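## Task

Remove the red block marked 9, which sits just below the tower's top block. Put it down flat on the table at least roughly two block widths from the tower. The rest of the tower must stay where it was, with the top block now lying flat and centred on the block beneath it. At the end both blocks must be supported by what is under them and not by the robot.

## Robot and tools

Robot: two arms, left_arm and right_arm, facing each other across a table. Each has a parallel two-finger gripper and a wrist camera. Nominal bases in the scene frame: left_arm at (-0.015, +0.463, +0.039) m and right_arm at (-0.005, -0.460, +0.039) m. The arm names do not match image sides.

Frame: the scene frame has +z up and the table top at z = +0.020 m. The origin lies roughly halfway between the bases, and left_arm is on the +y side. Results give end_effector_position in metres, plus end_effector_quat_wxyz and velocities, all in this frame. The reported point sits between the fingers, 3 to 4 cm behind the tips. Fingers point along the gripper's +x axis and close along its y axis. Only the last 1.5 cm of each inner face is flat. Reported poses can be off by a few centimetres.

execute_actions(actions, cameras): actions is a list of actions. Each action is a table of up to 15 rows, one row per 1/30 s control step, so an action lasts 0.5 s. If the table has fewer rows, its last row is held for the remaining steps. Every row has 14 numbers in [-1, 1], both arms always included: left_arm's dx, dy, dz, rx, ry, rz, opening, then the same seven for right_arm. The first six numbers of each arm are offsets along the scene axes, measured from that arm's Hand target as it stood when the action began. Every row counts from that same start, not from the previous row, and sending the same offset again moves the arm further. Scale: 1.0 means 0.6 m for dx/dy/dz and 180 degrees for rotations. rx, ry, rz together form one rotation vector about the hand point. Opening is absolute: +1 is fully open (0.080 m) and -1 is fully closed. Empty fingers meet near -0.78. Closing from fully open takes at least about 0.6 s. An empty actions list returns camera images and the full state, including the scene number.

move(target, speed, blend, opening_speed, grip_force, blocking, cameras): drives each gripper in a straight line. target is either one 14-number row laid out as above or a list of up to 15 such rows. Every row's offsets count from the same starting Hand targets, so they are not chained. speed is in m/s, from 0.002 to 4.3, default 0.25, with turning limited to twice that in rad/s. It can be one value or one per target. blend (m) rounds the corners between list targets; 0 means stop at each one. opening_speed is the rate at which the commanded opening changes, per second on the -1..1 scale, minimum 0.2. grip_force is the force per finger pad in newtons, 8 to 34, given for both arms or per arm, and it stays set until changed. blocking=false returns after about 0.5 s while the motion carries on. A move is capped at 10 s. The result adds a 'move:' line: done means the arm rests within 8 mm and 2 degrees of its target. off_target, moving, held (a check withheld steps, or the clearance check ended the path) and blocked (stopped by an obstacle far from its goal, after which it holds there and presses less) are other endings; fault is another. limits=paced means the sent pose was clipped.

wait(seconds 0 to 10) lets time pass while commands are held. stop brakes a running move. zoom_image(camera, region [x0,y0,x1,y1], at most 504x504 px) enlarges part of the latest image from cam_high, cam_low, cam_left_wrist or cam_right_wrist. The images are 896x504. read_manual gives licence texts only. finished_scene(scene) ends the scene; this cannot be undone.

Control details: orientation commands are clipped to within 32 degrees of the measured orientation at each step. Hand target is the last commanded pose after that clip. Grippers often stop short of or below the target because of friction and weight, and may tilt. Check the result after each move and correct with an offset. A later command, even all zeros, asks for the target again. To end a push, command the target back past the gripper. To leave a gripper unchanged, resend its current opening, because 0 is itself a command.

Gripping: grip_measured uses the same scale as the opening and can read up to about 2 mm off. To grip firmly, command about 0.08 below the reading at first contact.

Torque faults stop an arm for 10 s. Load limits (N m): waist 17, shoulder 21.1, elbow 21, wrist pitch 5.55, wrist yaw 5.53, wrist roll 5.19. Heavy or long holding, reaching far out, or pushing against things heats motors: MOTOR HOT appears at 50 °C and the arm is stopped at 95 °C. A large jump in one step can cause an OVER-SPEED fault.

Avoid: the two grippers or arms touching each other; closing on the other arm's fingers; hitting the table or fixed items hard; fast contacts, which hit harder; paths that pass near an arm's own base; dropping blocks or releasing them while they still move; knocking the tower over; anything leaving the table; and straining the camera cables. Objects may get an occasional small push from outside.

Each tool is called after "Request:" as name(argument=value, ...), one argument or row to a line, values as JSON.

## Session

Request:
execute_actions(
  actions=[],
  cameras=["all"],
)

Scene clock: 0.00 s.
left_arm: end_effector_position=(+0.1416, +0.3317, +0.3972) grip_measured=+1.000 end_effector_quat_wxyz=(+0.964, -0.038, +0.259, -0.052) | right_arm: end_effector_position=(+0.2671, -0.2131, +0.2636) grip_measured=+1.000 end_effector_quat_wxyz=(+0.802, +0.033, +0.576, +0.157)
Joint positions: left_arm=[0.227 1.03 1.476 -1.443 -0.94 -1.012 0.08] | right_arm=[-0.851 1.62 1.606 -1.138 -0.025 0.553 0.08]
Joint velocities: within noise
Joint torques (N m): no reading
External joint torques (N m): no reading
Motor temperatures (°C): left_arm=[27 33 33 31 30 33] | right_arm=[28 28 29 30 34 31]
Heat: left arm: hottest shoulder 33 °C (+0.0 °C/min); right arm: hottest wrist yaw 34 °C (+0.0 °C/min).
Hand target: left_arm +0.1416, +0.3320, +0.3976; +0.964, -0.039, +0.258, -0.052 | right_arm +0.2673, -0.2129, +0.2658; +0.803, +0.034, +0.573, +0.158
Tool commands: left_gripper/opening=+1.0 right_gripper/opening=+1.0

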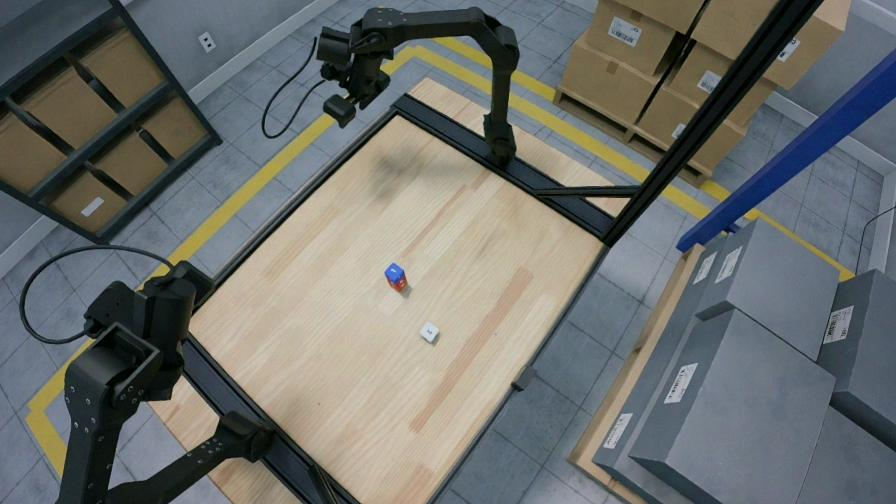

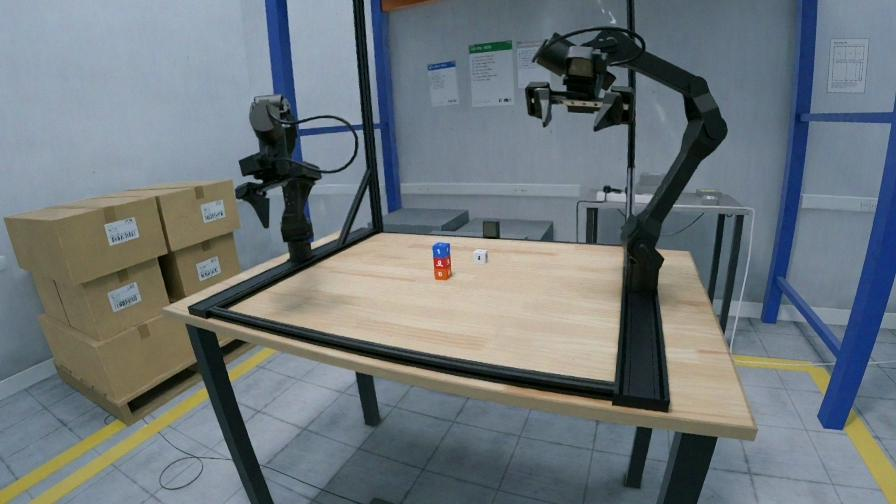

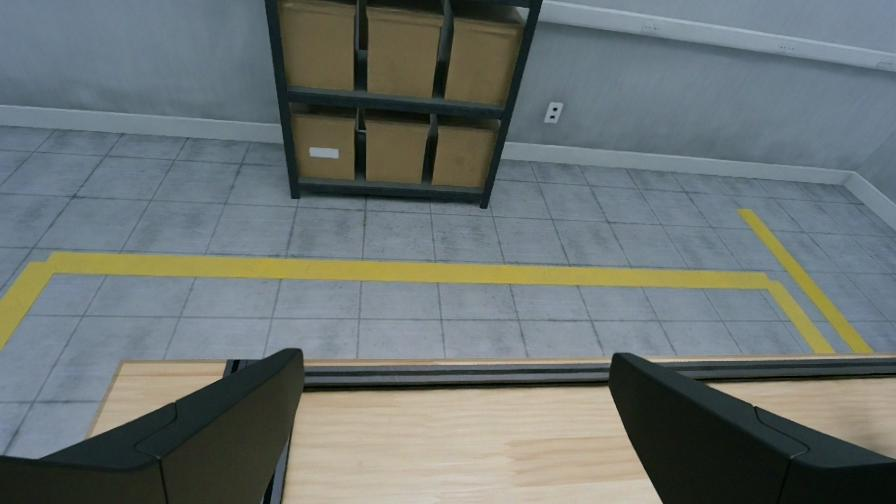

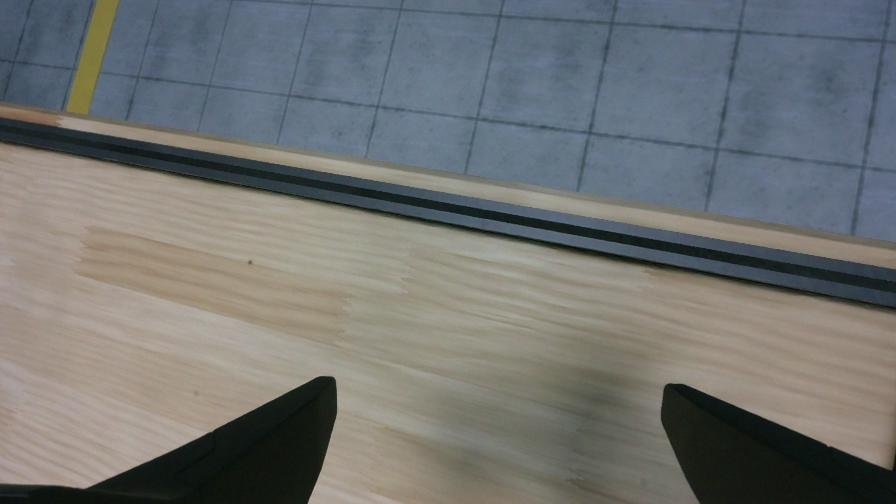

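Request:
zoom_image(
  camera="cam_low",
  region=[400, 225, 500, 295],
)

Request:
zoom_image(
  camera="cam_high",
  region=[350, 230, 470, 350],
)

Scaled by 5.040.

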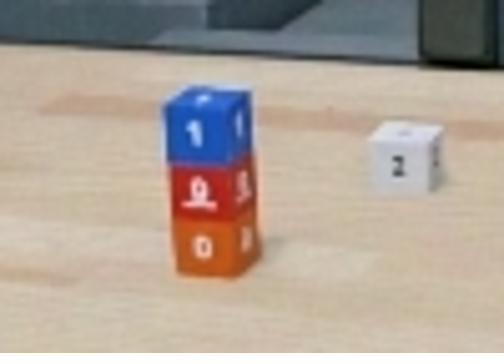

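Scaled by 4.200.

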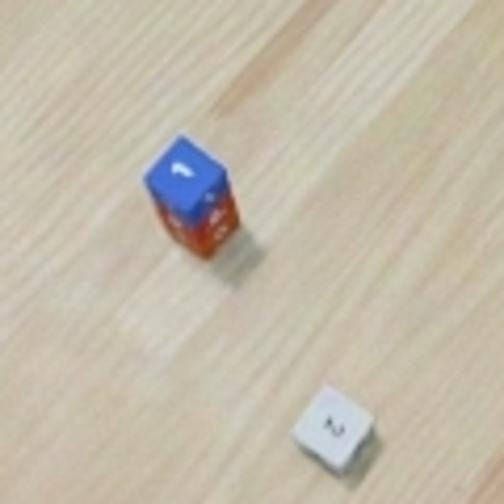

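Request:
move(
  target=[
    [0,0,0,0,0,0,1, -0.4872,0.3215,-0.0887,-0.0535,-0.0620,0.4304,1],
    [0,0,0,0,0,0,1, -0.4877,0.3390,-0.2230,-0.0535,-0.0620,0.4304,1],
  ],
  speed=[0.45, 0.2],
  blend=[0.025, 0],
  cameras=["cam_right_wrist", "cam_low"],
)

Scene clock: 23.47 s.
left_arm: end_effector_position=(+0.1416, +0.3317, +0.3972) grip_measured=+1.000 end_effector_quat_wxyz=(+0.964, -0.038, +0.259, -0.052) | right_arm: end_effector_position=(-0.0253, -0.0094, +0.1355) grip_measured=+1.000 end_effector_quat_wxyz=(+0.578, -0.405, +0.404, +0.582)
Joint positions: left_arm=[0.227 1.03 1.476 -1.443 -0.94 -1.012 0.08] | right_arm=[0.042 1.99 1.577 -0.805 0.014 0.041 0.08]
Joint torques (N m): left_arm=[0.09 -0.69 5.39 1.26 -0.54 0] | right_arm=[0 -7.16 5.92 1.35 -0.04 -0.13]
External joint torques (N m): left_arm=[0.1 0.48 0.17 0.2 -0.08 0] | right_arm=[0.04 1.94 -0.15 0.45 -0.06 -0.13]
Heat: left arm: hottest elbow 34 °C (+2.6 °C/min); right arm: hottest wrist yaw 34 °C (+0.0 °C/min).
Hand target: left_arm +0.1416, +0.3320, +0.3976; +0.964, -0.039, +0.258, -0.052 | right_arm -0.0252, -0.0095, +0.1321; +0.576, -0.408, +0.405, +0.582
Off the commanded pose: left_arm 0.000 m, 0 deg | right_arm 0.003 m, 0 deg.
move: done
Images, in order (width x height): cam_low 896x504, cam_right_wrist 896x504.

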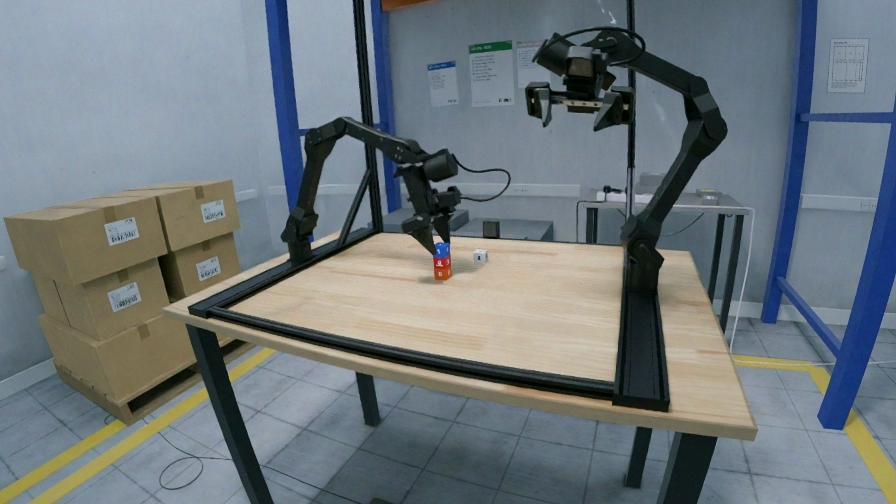

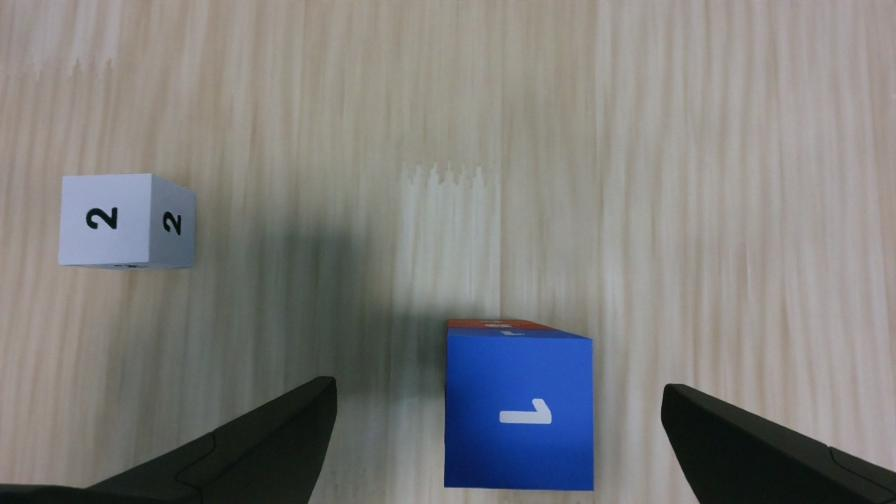

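Request:
move(
  target=[
    [0,0,0,0,0,0,1, 0.0065,-0.0050,-0.0750,0,0,0,1],
    [0,0,0,0,0,0,1, 0.0065,-0.0050,-0.0750,0,0,0,-0.16],
  ],
  speed=0.12,
  opening_speed=1.0,
  grip_force=[16, 16],
  cameras=["cam_right_wrist", "cam_low"],
)

Scene clock: 34.10 s.
left_arm: end_effector_position=(+0.1416, +0.3317, +0.3972) grip_measured=+1.000 end_effector_quat_wxyz=(+0.964, -0.038, +0.259, -0.052) | right_arm: end_effector_position=(-0.0223, -0.0111, +0.0926) grip_measured=-0.094 end_effector_quat_wxyz=(+0.579, -0.404, +0.401, +0.584)
Joint positions: left_arm=[0.227 1.03 1.476 -1.443 -0.94 -1.012 0.08] | right_arm=[0.035 2.021 1.444 -0.635 0.011 0.032 0.031]
Joint torques (N m): left_arm=[0.09 -0.68 5.45 1.25 -0.54 0] | right_arm=[-0.12 -6.84 5.39 1.29 -0.09 -0.11]
External joint torques (N m): left_arm=[0.1 0.52 0.26 0.22 -0.08 -0.01] | right_arm=[-0.12 2.36 -0.5 0.4 -0.1 -0.11]
Motor temperatures (°C): left_arm=[27 33 35 32 31 33] | right_arm=[28 35 33 32 34 31]
Heat: left arm: hottest elbow 35 °C (+3.5 °C/min); right arm: hottest shoulder 35 °C (+12.3 °C/min).
Hand target: left_arm +0.1416, +0.3320, +0.3976; +0.964, -0.039, +0.258, -0.052 | right_arm -0.0214, -0.0124, +0.0872; +0.576, -0.408, +0.404, +0.582
Off the commanded pose: left_arm 0.000 m, 0 deg | right_arm 0.006 m, 1 deg.
grip_force (N): 16, 16
move: done
Images, in order (width x height): cam_low 896x504, cam_right_wrist 896x504.

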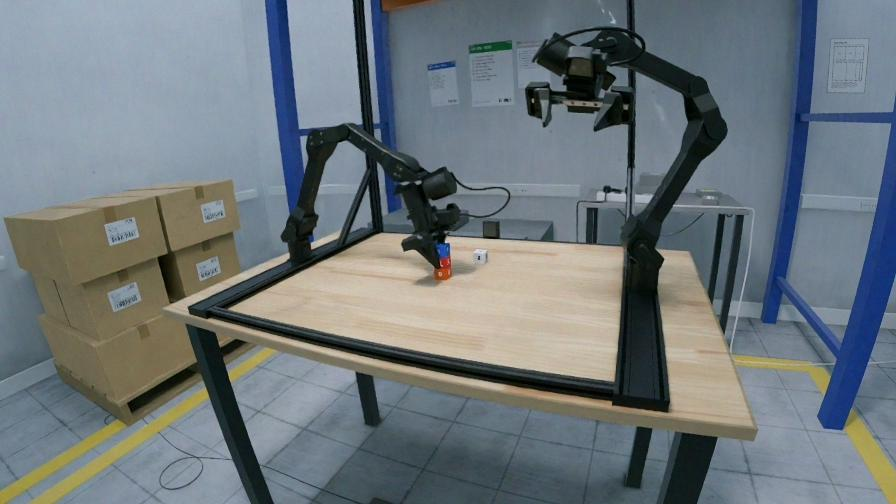

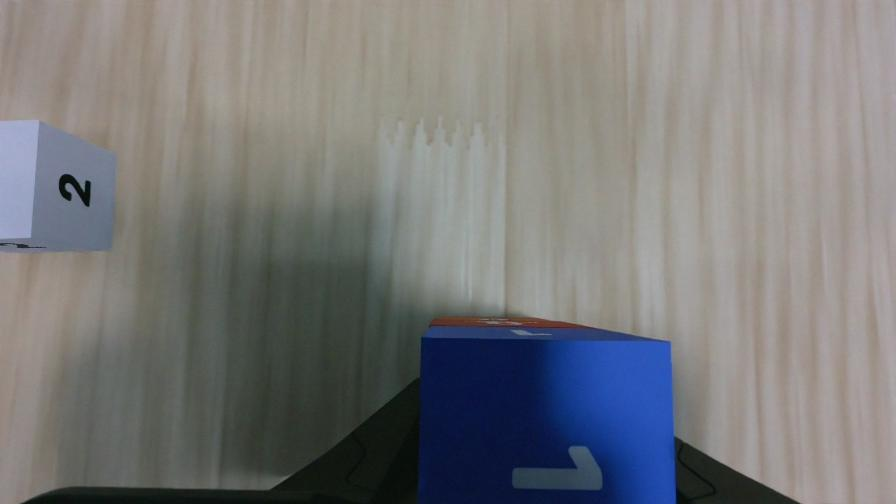

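Request:
move(
  target=[
    [0,0,0,0,0,0,1, 0,0,0.0583,0,0,0,-0.16],
    [0,0,0,0,0,0,1, 0,-0.0833,0.0583,0,0,0,-0.16],
    [0,0,0,0,0,0,1, 0,-0.2247,-0.0387,0,0,0,-0.16],
    [0,0,0,0,0,0,1, 0,-0.2247,-0.0587,0,0,0,-0.16],
  ],
  speed=[0.12, 0.2, 0.2, 0.035],
  blend=[0.015, 0.025, 0.004, 0],
  cameras=["cam_right_wrist", "cam_low"],
)

Request:
zoom_image(
  camera="cam_low",
  region=[360, 220, 480, 300],
)

Scene clock: 48.90 s.
left_arm: end_effector_position=(+0.1416, +0.3317, +0.3972) grip_measured=+1.000 end_effector_quat_wxyz=(+0.964, -0.038, +0.259, -0.052) | right_arm: end_effector_position=(-0.0208, -0.1433, +0.0573) grip_measured=-0.094 end_effector_quat_wxyz=(+0.578, -0.404, +0.400, +0.585)
Joint positions: left_arm=[0.227 1.03 1.476 -1.443 -0.94 -1.012 0.08] | right_arm=[0.049 1.623 0.771 -0.358 0.014 0.042 0.031]
Joint torques (N m): left_arm=[0.07 -0.63 5.34 1.24 -0.56 0] | right_arm=[0.19 -3.88 3.95 1.53 0.08 0.16]
External joint torques (N m): left_arm=[0.06 0.58 0.15 0.21 -0.09 0] | right_arm=[0.22 1.7 -1.21 0.66 0.06 0.16]
Heat: left arm: hottest elbow 35 °C (+2.5 °C/min); right arm: hottest shoulder 35 °C (+8.6 °C/min).
Hand target: left_arm +0.1416, +0.3320, +0.3976; +0.964, -0.039, +0.258, -0.052 | right_arm -0.0214, -0.1474, +0.0518; +0.576, -0.408, +0.405, +0.582
Off the commanded pose: left_arm 0.000 m, 0 deg | right_arm 0.007 m, 1 deg.
grip_force (N): 16, 16
move: done
Images, in order (width x height): cam_low 896x504, cam_right_wrist 896x504.

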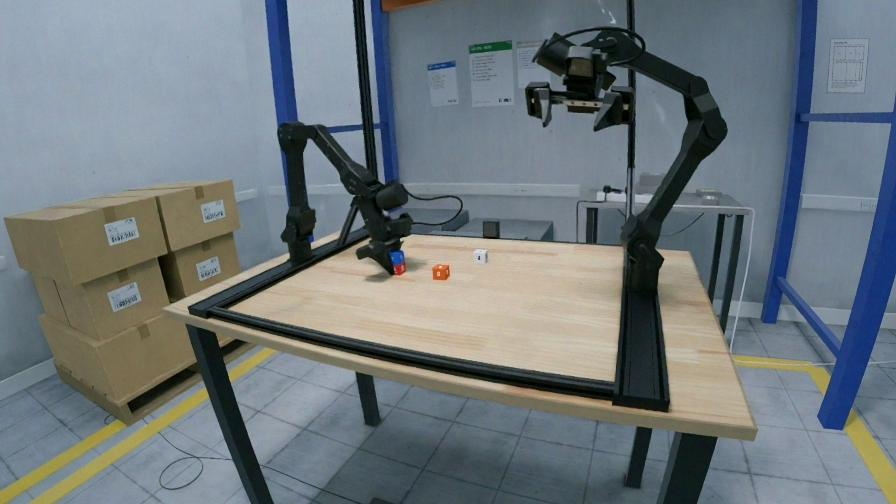

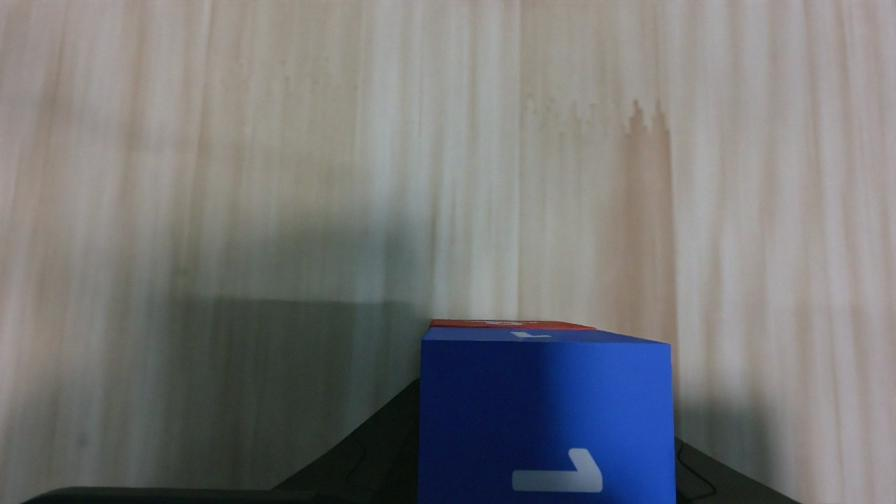

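Scaled by 4.200.

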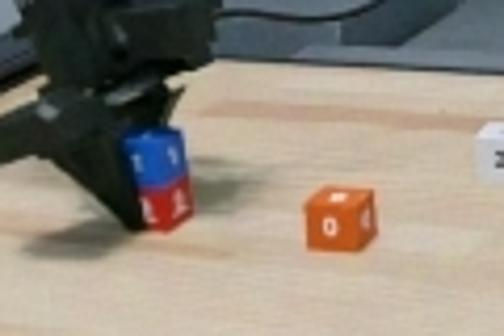

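Request:
move(
  target=[
    [0,0,0,0,0,0,1, 0,0,0,0,0,0,0.35],
    [0,0,0,0,0,0,1, 0,0.0137,0.0778,0,0,0,0.35],
    [0,0,0,0,0,0,1, 0,0.0137,0.0778,0,0,0,-0.16],
  ],
  speed=[0.05, 0.1, 0.1],
  opening_speed=1.0,
  cameras=["cam_right_wrist", "cam_low"],
)

Request:
zoom_image(
  camera="cam_low",
  region=[360, 220, 480, 300],
)

Scene clock: 65.27 s.
left_arm: end_effector_position=(+0.1416, +0.3317, +0.3972) grip_measured=+1.000 end_effector_quat_wxyz=(+0.964, -0.038, +0.259, -0.052) | right_arm: end_effector_position=(-0.0204, -0.1429, +0.0919) grip_measured=-0.092 end_effector_quat_wxyz=(+0.572, -0.415, +0.409, +0.577)
Joint positions: left_arm=[0.227 1.03 1.476 -1.443 -0.94 -1.012 0.08] | right_arm=[0.05 1.57 0.888 -0.562 0.018 0.044 0.031]
Joint torques (N m): left_arm=[0.05 -0.6 5.41 1.25 -0.54 0.01] | right_arm=[0.07 -5.75 7.25 0.97 -0.08 0.05]
External joint torques (N m): left_arm=[0.06 0.57 0.21 0.21 -0.08 0] | right_arm=[0.08 -0.14 1.64 0.12 -0.1 0.05]
Heat: left arm: hottest elbow 36 °C (+3.0 °C/min); right arm: hottest wrist pitch 34 °C (+3.0 °C/min).
Hand target: left_arm +0.1416, +0.3320, +0.3976; +0.964, -0.039, +0.258, -0.052 | right_arm -0.0213, -0.1392, +0.0985; +0.576, -0.408, +0.405, +0.582
Off the commanded pose: left_arm 0.000 m, 0 deg | right_arm 0.008 m, 1 deg.
grip_force (N): 16, 16
move: done
Images, in order (width x height): cam_low 896x504, cam_right_wrist 896x504.

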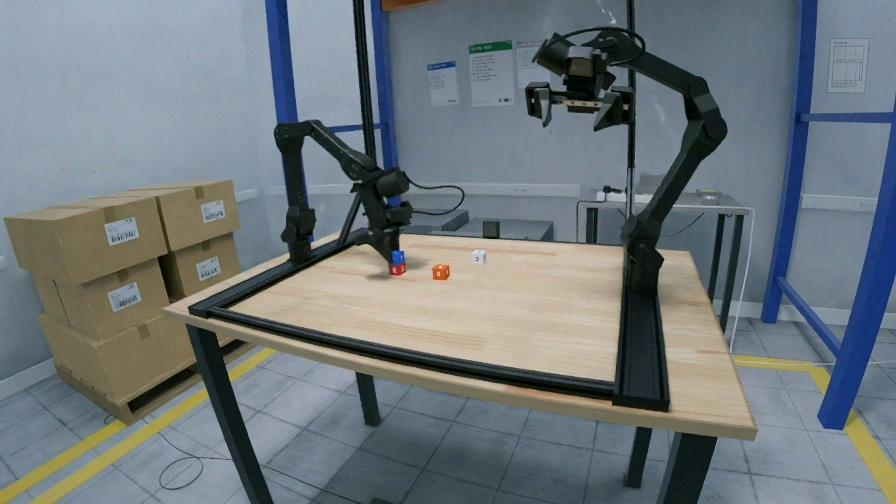

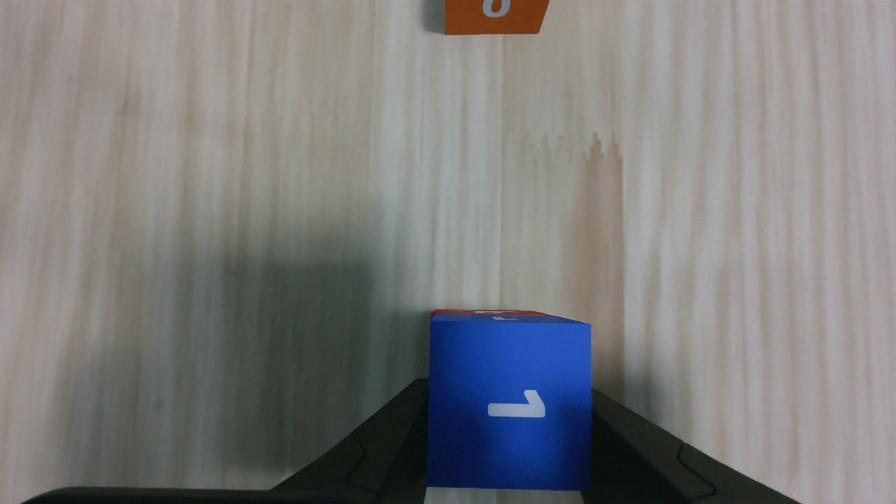

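Scaled by 4.200.

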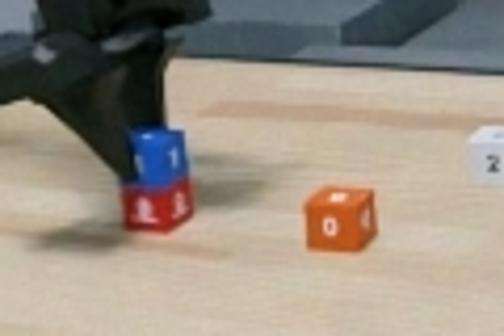

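Request:
move(
  target=[
    [0,0,0,0,0,0,1, 0,0,0.0525,0,0,0,-0.16],
    [0,0,0,0,0,0,1, 0,0.2098,0.0525,-0.0094,0,0,-0.16],
    [0,0,0,0,0,0,1, 0,0.2098,0,-0.0094,0,0,-0.16],
  ],
  speed=[0.12, 0.22, 0.08],
  blend=[0.012, 0.012, 0],
  cameras=["cam_right_wrist", "cam_low"],
)

Request:
zoom_image(
  camera="cam_right_wrist",
  region=[410, 290, 610, 340],
)

Request:
zoom_image(
  camera="cam_low",
  region=[420, 240, 470, 290],
)

Scene clock: 85.53 s.
left_arm: end_effector_position=(+0.1416, +0.3317, +0.3972) grip_measured=+1.000 end_effector_quat_wxyz=(+0.964, -0.038, +0.259, -0.052) | right_arm: end_effector_position=(-0.0224, -0.0122, +0.1044) grip_measured=-0.092 end_effector_quat_wxyz=(+0.573, -0.413, +0.410, +0.578)
Joint positions: left_arm=[0.227 1.03 1.476 -1.443 -0.94 -1.012 0.08] | right_arm=[0.035 2.023 1.505 -0.724 0.011 0.032 0.031]
Joint torques (N m): left_arm=[0.07 -0.59 5.39 1.26 -0.56 0.01] | right_arm=[-0.32 -6.81 5.59 1.3 -0.13 -0.09]
External joint torques (N m): left_arm=[0.08 0.55 0.22 0.22 -0.1 0] | right_arm=[-0.21 2.3 -0.26 0.47 -0.15 -0.09]
Heat: left arm: hottest elbow 36 °C (+2.0 °C/min); right arm: hottest shoulder 35 °C (+2.0 °C/min).
Hand target: left_arm +0.1416, +0.3320, +0.3976; +0.964, -0.039, +0.258, -0.052 | right_arm -0.0214, -0.0132, +0.0986; +0.570, -0.416, +0.413, +0.576
Off the commanded pose: left_arm 0.000 m, 0 deg | right_arm 0.006 m, 1 deg.
grip_force (N): 16, 16
move: done
Images, in order (width x height): cam_low 896x504, cam_right_wrist 896x504.

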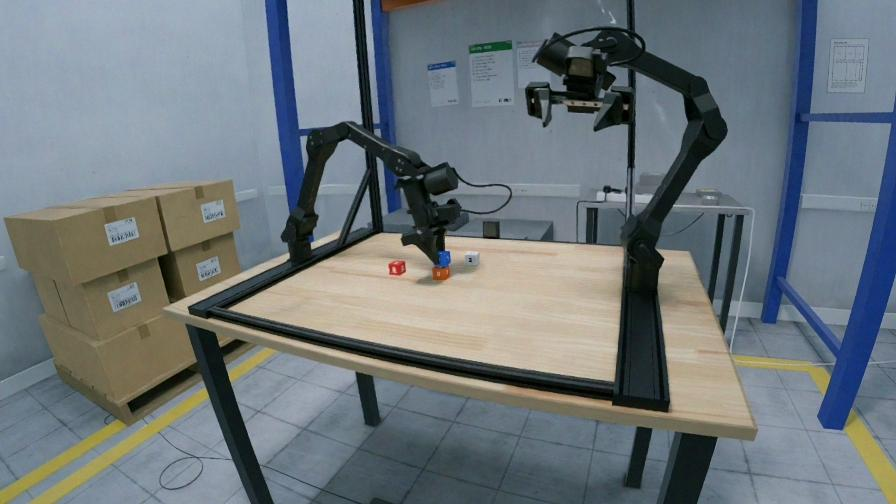

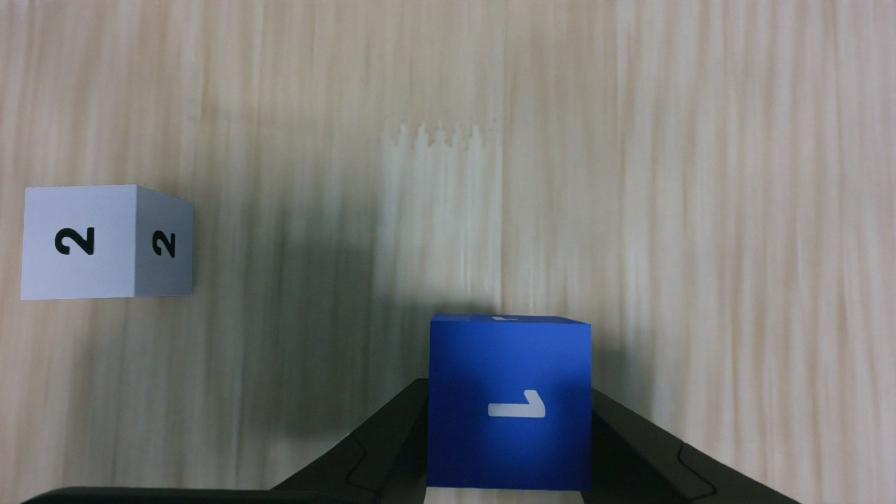

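Scaled by 2.520.

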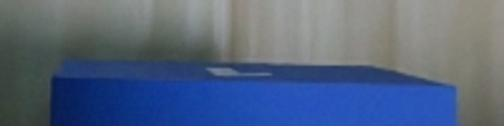

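Scaled by 10.080.

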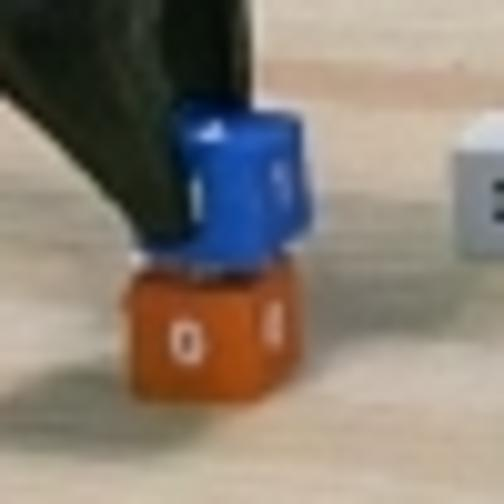

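Request:
move(
  target=[0,0,0,0,0,0,1, 0,-0.0100,0.0020,0,0,0,-0.16],
  speed=0.05,
  cameras=["cam_right_wrist", "cam_low"],
)

Request:
zoom_image(
  camera="cam_right_wrist",
  region=[410, 290, 610, 340],
)

Request:
zoom_image(
  camera="cam_low",
  region=[420, 240, 470, 290],
)

Scene clock: 119.30 s.
left_arm: end_effector_position=(+0.1416, +0.3317, +0.3972) grip_measured=+1.000 end_effector_quat_wxyz=(+0.964, -0.038, +0.259, -0.052) | right_arm: end_effector_position=(-0.0222, -0.0178, +0.0970) grip_measured=-0.092 end_effector_quat_wxyz=(+0.569, -0.418, +0.415, +0.574)
Joint positions: left_arm=[0.227 1.03 1.476 -1.443 -0.94 -1.012 0.08] | right_arm=[0.035 2.023 1.479 -0.716 0.01 0.032 0.031]
Joint torques (N m): left_arm=[0.09 -0.69 5.43 1.26 -0.54 0] | right_arm=[-0.3 -9.14 5.21 1.19 -0.02 -0.11]
External joint torques (N m): left_arm=[0.07 0.53 0.26 0.25 -0.08 -0.01] | right_arm=[-0.34 -0.11 -0.59 0.38 -0.02 -0.12]
Heat: left arm: hottest elbow 36 °C (+1.0 °C/min); right arm: hottest shoulder 35 °C (+1.0 °C/min).
Hand target: left_arm +0.1416, +0.3320, +0.3976; +0.964, -0.039, +0.258, -0.052 | right_arm -0.0214, -0.0192, +0.0998; +0.570, -0.416, +0.413, +0.576
Off the commanded pose: left_arm 0.000 m, 0 deg | right_arm 0.003 m, 0 deg.
grip_force (N): 16, 16
move: done
Images, in order (width x height): cam_low 896x504, cam_right_wrist 896x504.

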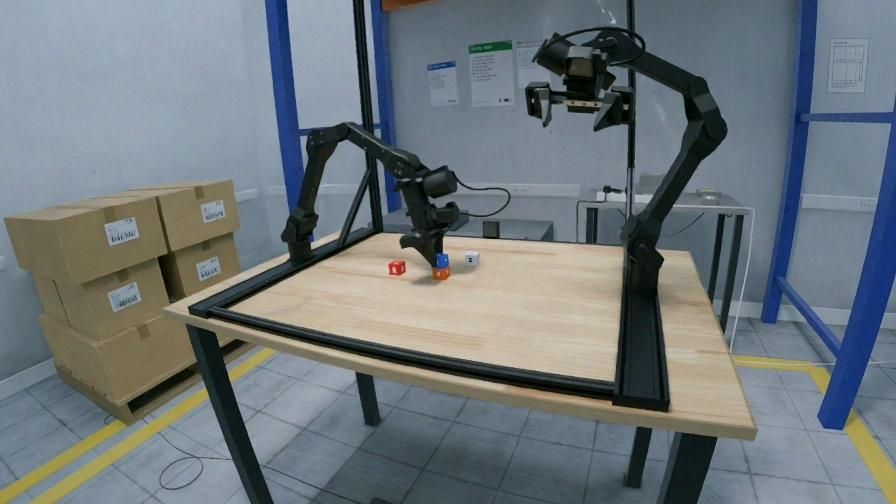

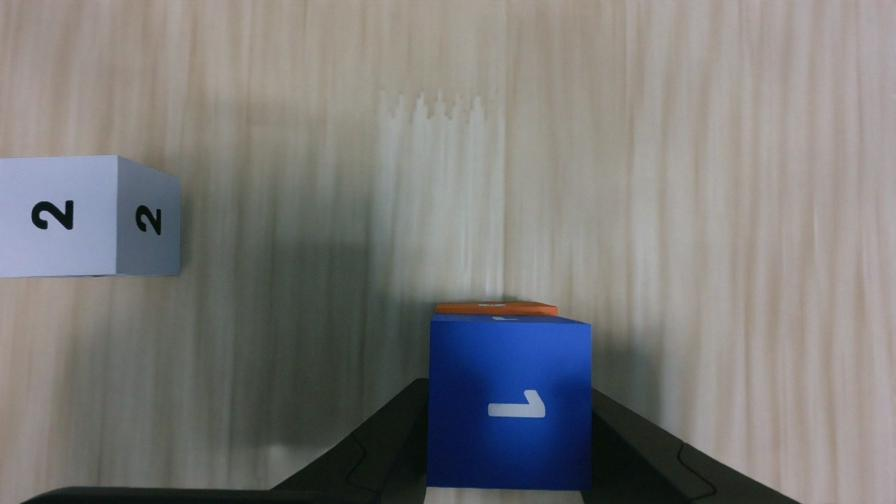

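Scaled by 2.520.

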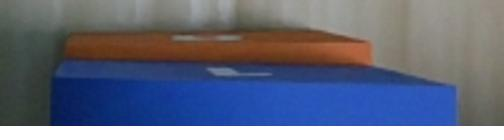

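Scaled by 10.080.

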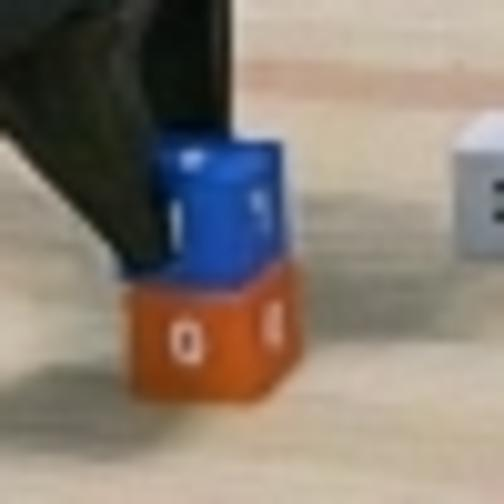

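Request:
zoom_image(
  camera="cam_right_wrist",
  region=[425, 292, 565, 332],
)

Scaled by 3.600.

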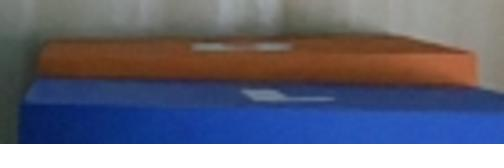

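Request:
move(
  target=[
    [0,0,0,0,0,0,1, 0,0.0020,0.0270,0,0,0,-0.16],
    [0,0,0,0,0,0,1, 0,0.0023,-0.0105,0,0,0,-0.16],
    [0,0,0,0,0,0,1, 0,0.0023,-0.0168,0,0,0,-0.16],
  ],
  speed=[0.08, 0.06, 0.03],
  blend=[0, 0.002, 0],
  cameras=["cam_right_wrist", "cam_low"],
)

Request:
zoom_image(
  camera="cam_right_wrist",
  region=[425, 292, 605, 340],
)

Request:
zoom_image(
  camera="cam_low",
  region=[420, 240, 470, 290],
)

Scene clock: 141.50 s.
left_arm: end_effector_position=(+0.1416, +0.3317, +0.3972) grip_measured=+1.000 end_effector_quat_wxyz=(+0.964, -0.038, +0.259, -0.052) | right_arm: end_effector_position=(-0.0223, -0.0160, +0.0968) grip_measured=-0.092 end_effector_quat_wxyz=(+0.573, -0.412, +0.409, +0.579)
Joint positions: left_arm=[0.227 1.03 1.476 -1.443 -0.94 -1.012 0.08] | right_arm=[0.035 2.015 1.46 -0.683 0.01 0.032 0.031]
Joint torques (N m): left_arm=[0.08 -0.63 5.43 1.25 -0.55 0] | right_arm=[-0.22 -6.47 5.3 1.35 -0.09 -0.12]
External joint torques (N m): left_arm=[0.07 0.57 0.24 0.22 -0.08 -0.01] | right_arm=[-0.18 2.61 -0.58 0.48 -0.11 -0.12]
Heat: left arm: hottest elbow 36 °C (+0.0 °C/min); right arm: hottest shoulder 39 °C (+4.0 °C/min).
Hand target: left_arm +0.1416, +0.3320, +0.3976; +0.964, -0.039, +0.258, -0.052 | right_arm -0.0214, -0.0178, +0.0898; +0.570, -0.416, +0.413, +0.576
Off the commanded pose: left_arm 0.000 m, 0 deg | right_arm 0.007 m, 1 deg.
grip_force (N): 16, 16
move: done; blend cut to 0.0019 m at target 2
Images, in order (width x height): cam_low 896x504, cam_right_wrist 896x504.

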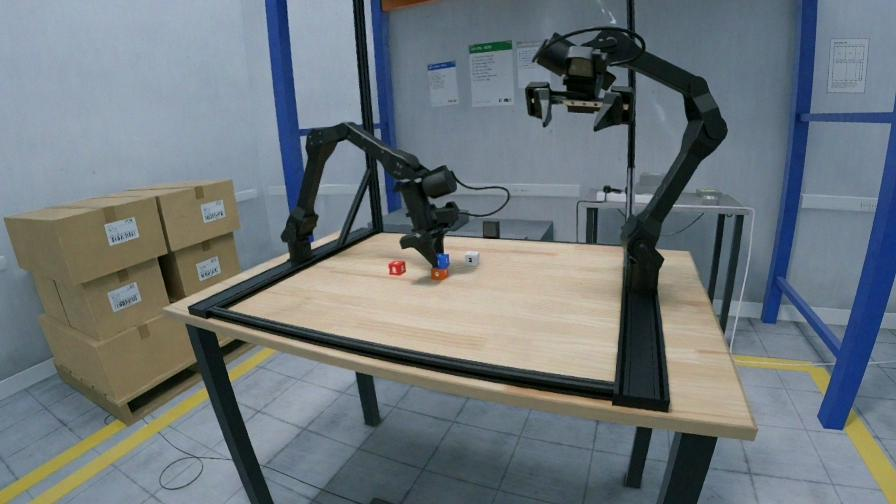

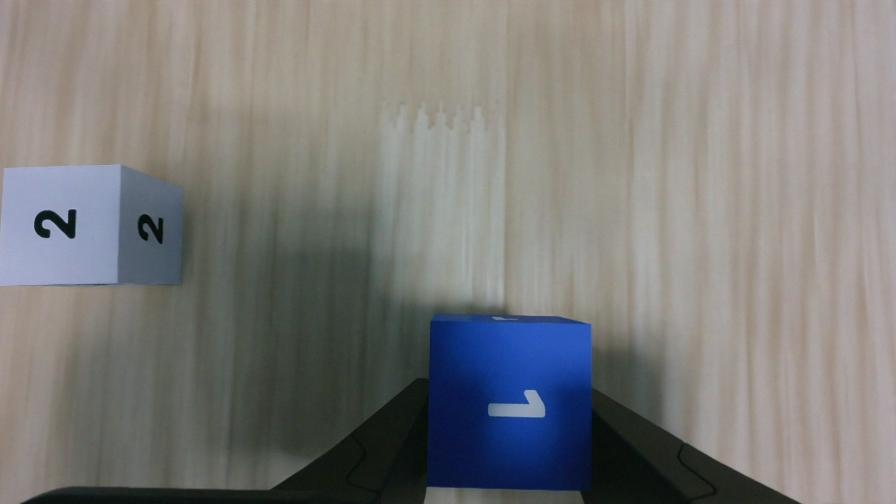

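Scaled by 2.800.

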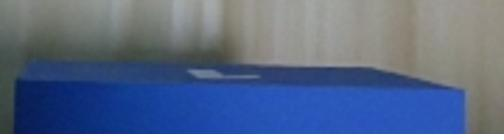

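Scaled by 10.080.

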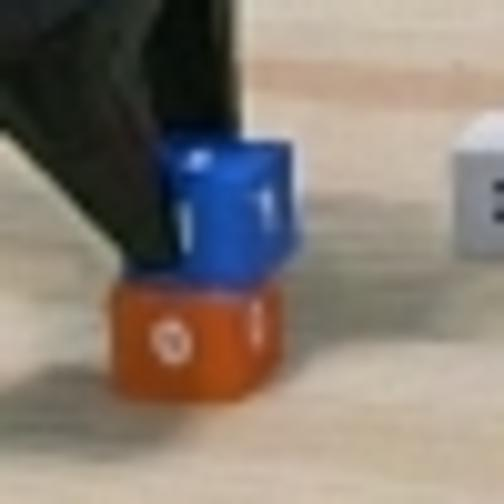

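Request:
move(
  target=[
    [0,0,0,0,0,0,1, 0,0.0100,0.0133,0,0,0,-0.16],
    [0,0,0,0,0,0,1, 0,0.0100,0.0420,0,0,0,-0.16],
    [0,0,0,0,0,0,1, 0,-0.0078,0.0420,0,0,0,-0.16],
    [0,0,0,0,0,0,1, 0,-0.0070,0.0103,0,0,0,-0.16],
  ],
  speed=[0.06, 0.08, 0.08, 0.06],
  blend=[0.002, 0.003, 0.002, 0],
  cameras=["cam_right_wrist", "cam_low"],
)

Request:
zoom_image(
  camera="cam_right_wrist",
  region=[425, 292, 605, 340],
)

Request:
zoom_image(
  camera="cam_low",
  region=[420, 240, 470, 290],
)

Scene clock: 165.00 s.
left_arm: end_effector_position=(+0.1416, +0.3317, +0.3972) grip_measured=+1.000 end_effector_quat_wxyz=(+0.964, -0.038, +0.259, -0.052) | right_arm: end_effector_position=(-0.0221, -0.0207, +0.0968) grip_measured=-0.092 end_effector_quat_wxyz=(+0.570, -0.416, +0.413, +0.576)
Joint positions: left_arm=[0.227 1.03 1.476 -1.443 -0.94 -1.012 0.08] | right_arm=[0.035 2.007 1.453 -0.698 0.01 0.032 0.031]
Joint torques (N m): left_arm=[0.09 -0.62 5.41 1.26 -0.54 0.01] | right_arm=[-0.41 -7.85 5.3 1.22 -0.08 -0.1]
External joint torques (N m): left_arm=[0.08 0.57 0.25 0.24 -0.08 0] | right_arm=[-0.39 1.18 -0.54 0.38 -0.1 -0.1]
Heat: left arm: hottest elbow 36 °C (+0.0 °C/min); right arm: hottest shoulder 39 °C (+4.0 °C/min).
Hand target: left_arm +0.1416, +0.3320, +0.3976; +0.964, -0.039, +0.258, -0.052 | right_arm -0.0214, -0.0221, +0.0958; +0.570, -0.416, +0.413, +0.576
Off the commanded pose: left_arm 0.000 m, 0 deg | right_arm 0.002 m, 0 deg.
grip_force (N): 16, 16
move: done
Images, in order (width x height): cam_low 896x504, cam_right_wrist 896x504.

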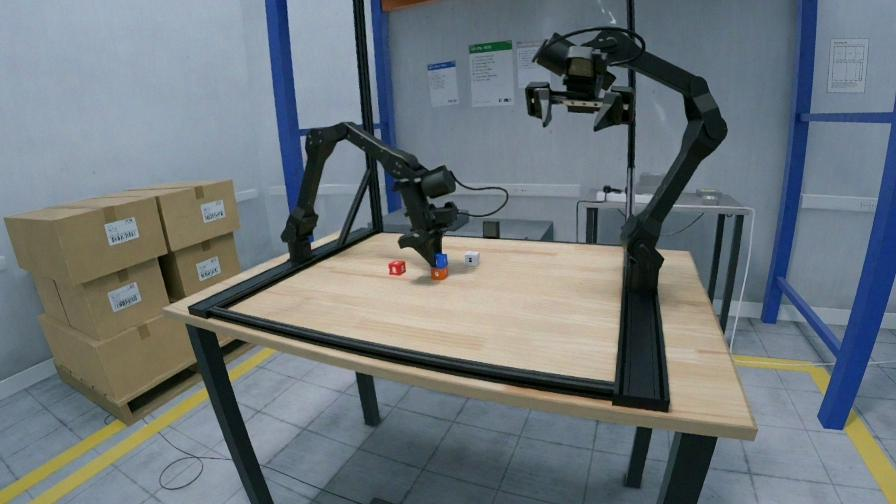

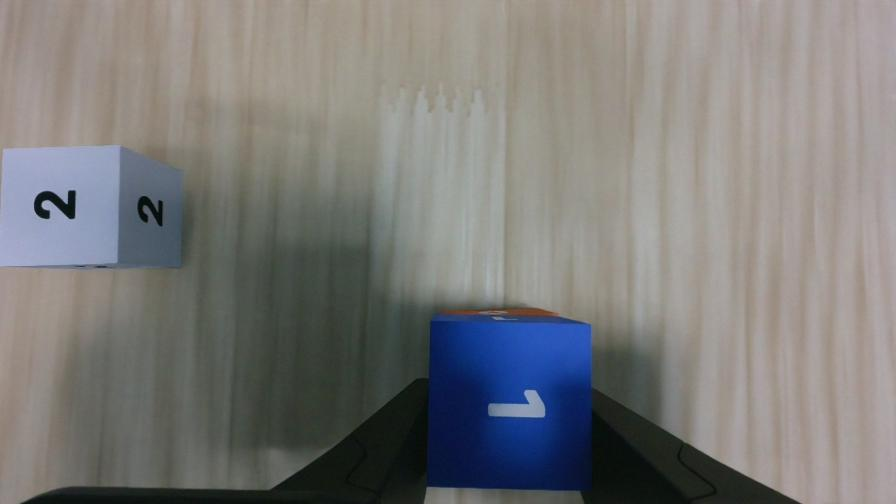

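Scaled by 2.800.

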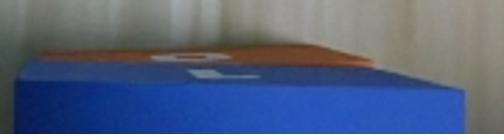

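Scaled by 10.080.

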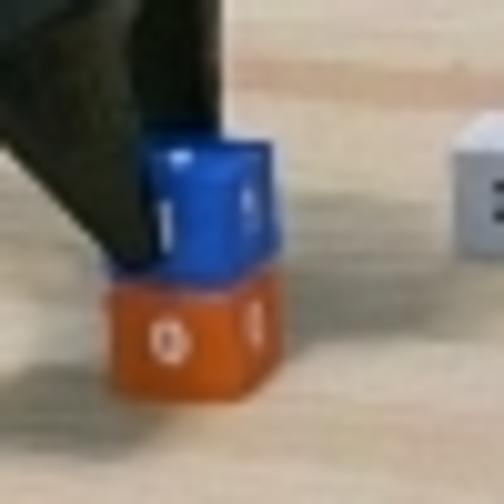

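Request:
move(
  target=[0,0,0,0,0,0,1,0,0,-0.0067,0,0,0,-0.16],
  speed=0.03,
  grip_force=[16,16],
  cameras=["cam_low"],
)

Scene clock: 176.00 s.
left_arm: end_effector_position=(+0.1416, +0.3317, +0.3972) grip_measured=+1.000 end_effector_quat_wxyz=(+0.964, -0.038, +0.259, -0.052) | right_arm: end_effector_position=(-0.0222, -0.0196, +0.0958) grip_measured=-0.092 end_effector_quat_wxyz=(+0.572, -0.413, +0.411, +0.577)
Joint positions: left_arm=[0.227 1.03 1.476 -1.443 -0.94 -1.012 0.08] | right_arm=[0.035 2.007 1.447 -0.683 0.01 0.032 0.031]
Joint torques (N m): left_arm=[0.2 -0.67 5.42 1.26 -0.55 0.01] | right_arm=[-0.17 -7.29 4.93 1.29 -0.11 -0.12]
External joint torques (N m): left_arm=[0.21 0.58 0.21 0.22 -0.09 0] | right_arm=[-0.08 1.78 -0.94 0.44 -0.13 -0.12]
Motor temperatures (°C): left_arm=[26 32 36 34 31 32] | right_arm=[28 41 33 33 33 30]
Heat: left arm: hottest elbow 36 °C (+0.0 °C/min); right arm: hottest shoulder 41 °C (+6.0 °C/min).
Hand target: left_arm +0.1416, +0.3320, +0.3976; +0.964, -0.039, +0.258, -0.052 | right_arm -0.0214, -0.0220, +0.0918; +0.570, -0.416, +0.413, +0.576
Off the commanded pose: left_arm 0.000 m, 0 deg | right_arm 0.005 m, 1 deg.
grip_force (N): 16, 16
move: done
Images, in order (width x height): cam_low 896x504.

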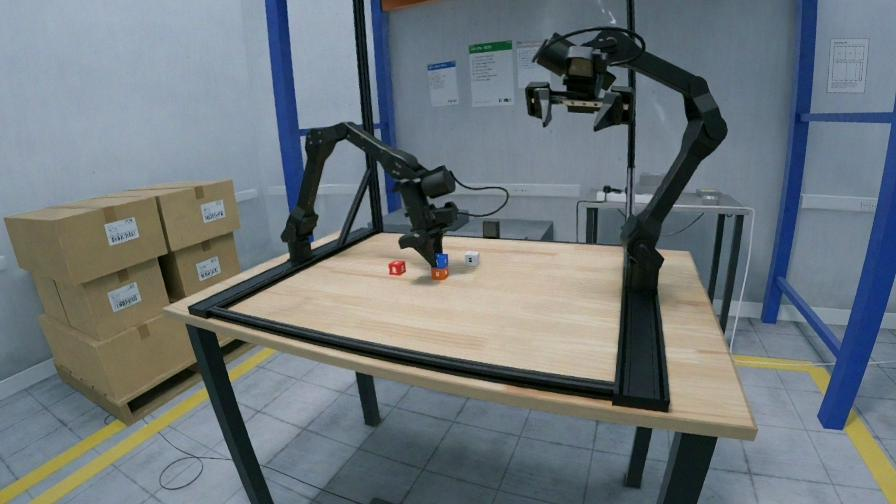

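Request:
zoom_image(
  camera="cam_low",
  region=[420, 240, 470, 290],
)

Scaled by 10.080.

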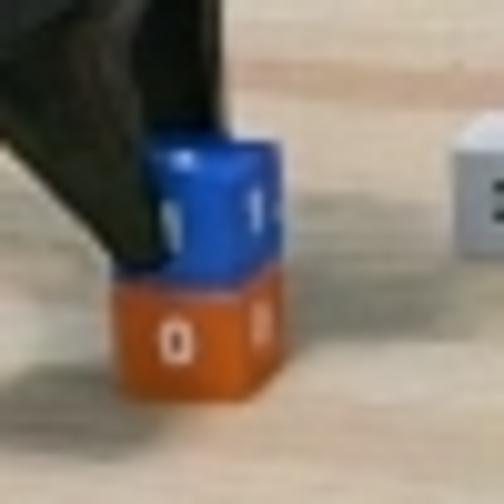

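Request:
move(
  target=[0,0,0,0,0,0,1,0,0,0,0,0,0,0.35],
  speed=0.03,
  opening_speed=0.8,
  cameras=["cam_low", "cam_right_wrist"],
)

Request:
zoom_image(
  camera="cam_low",
  region=[420, 240, 470, 290],
)

Scene clock: 182.50 s.
left_arm: end_effector_position=(+0.1416, +0.3317, +0.3972) grip_measured=+1.000 end_effector_quat_wxyz=(+0.964, -0.038, +0.259, -0.052) | right_arm: end_effector_position=(-0.0221, -0.0208, +0.0943) grip_measured=+0.346 end_effector_quat_wxyz=(+0.571, -0.415, +0.412, +0.576)
Joint positions: left_arm=[0.227 1.03 1.476 -1.443 -0.94 -1.012 0.08] | right_arm=[0.035 2.007 1.442 -0.683 0.01 0.032 0.051]
Joint torques (N m): left_arm=[0.14 -0.65 5.36 1.25 -0.54 0.01] | right_arm=[-0.23 -7.44 5.48 1.2 -0.07 -0.07]
External joint torques (N m): left_arm=[0.14 0.56 0.14 0.2 -0.08 0] | right_arm=[-0.22 1.61 -0.39 0.35 -0.08 -0.07]
Heat: left arm: hottest elbow 36 °C (+0.0 °C/min); right arm: hottest shoulder 41 °C (+5.0 °C/min).
Hand target: left_arm +0.1416, +0.3320, +0.3976; +0.964, -0.039, +0.258, -0.052 | right_arm -0.0214, -0.0221, +0.0918; +0.570, -0.416, +0.413, +0.576
Off the commanded pose: left_arm 0.000 m, 0 deg | right_arm 0.003 m, 0 deg.
grip_force (N): 16, 16
move: done
Images, in order (width x height): cam_low 896x504, cam_right_wrist 896x504.

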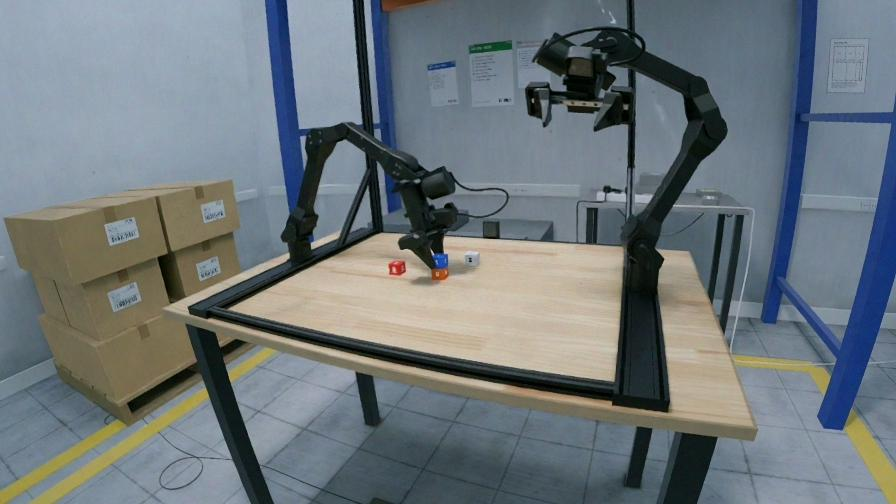

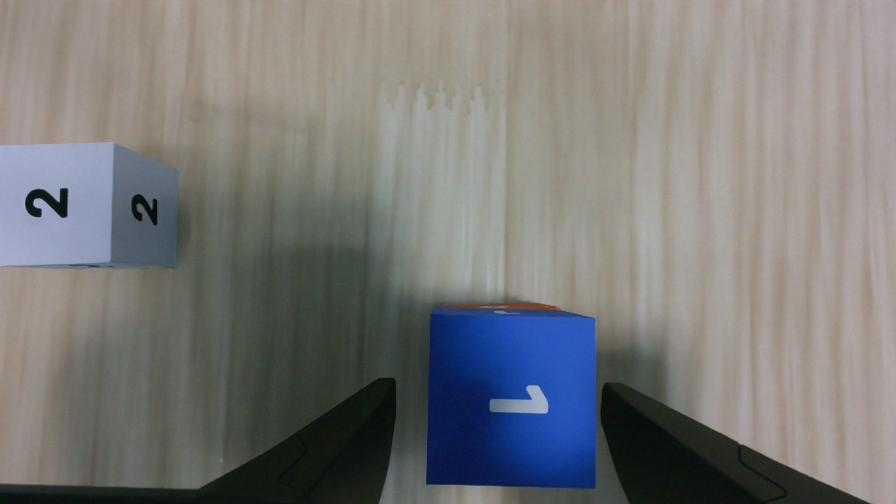

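Scaled by 10.080.

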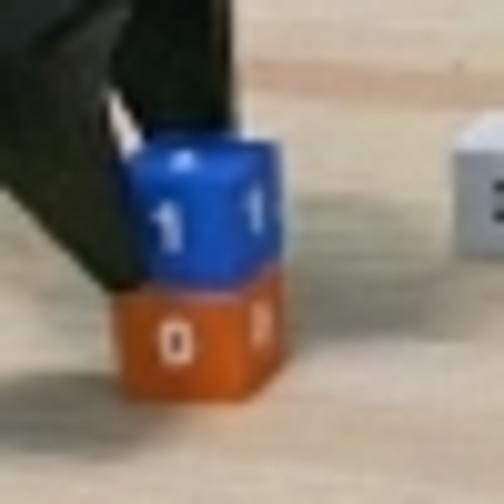

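Request:
zoom_image(
  camera="cam_right_wrist",
  region=[412, 290, 612, 400],
)

Request:
zoom_image(
  camera="cam_low",
  region=[428, 250, 456, 282],
)

Scaled by 2.520.

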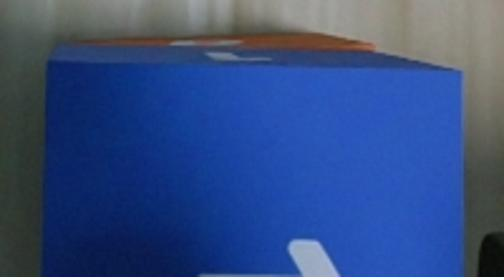

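Scaled by 15.750.

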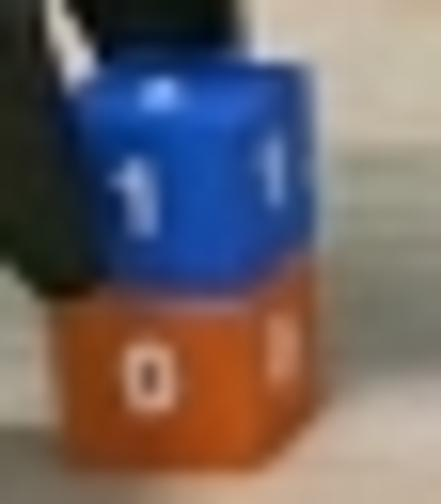

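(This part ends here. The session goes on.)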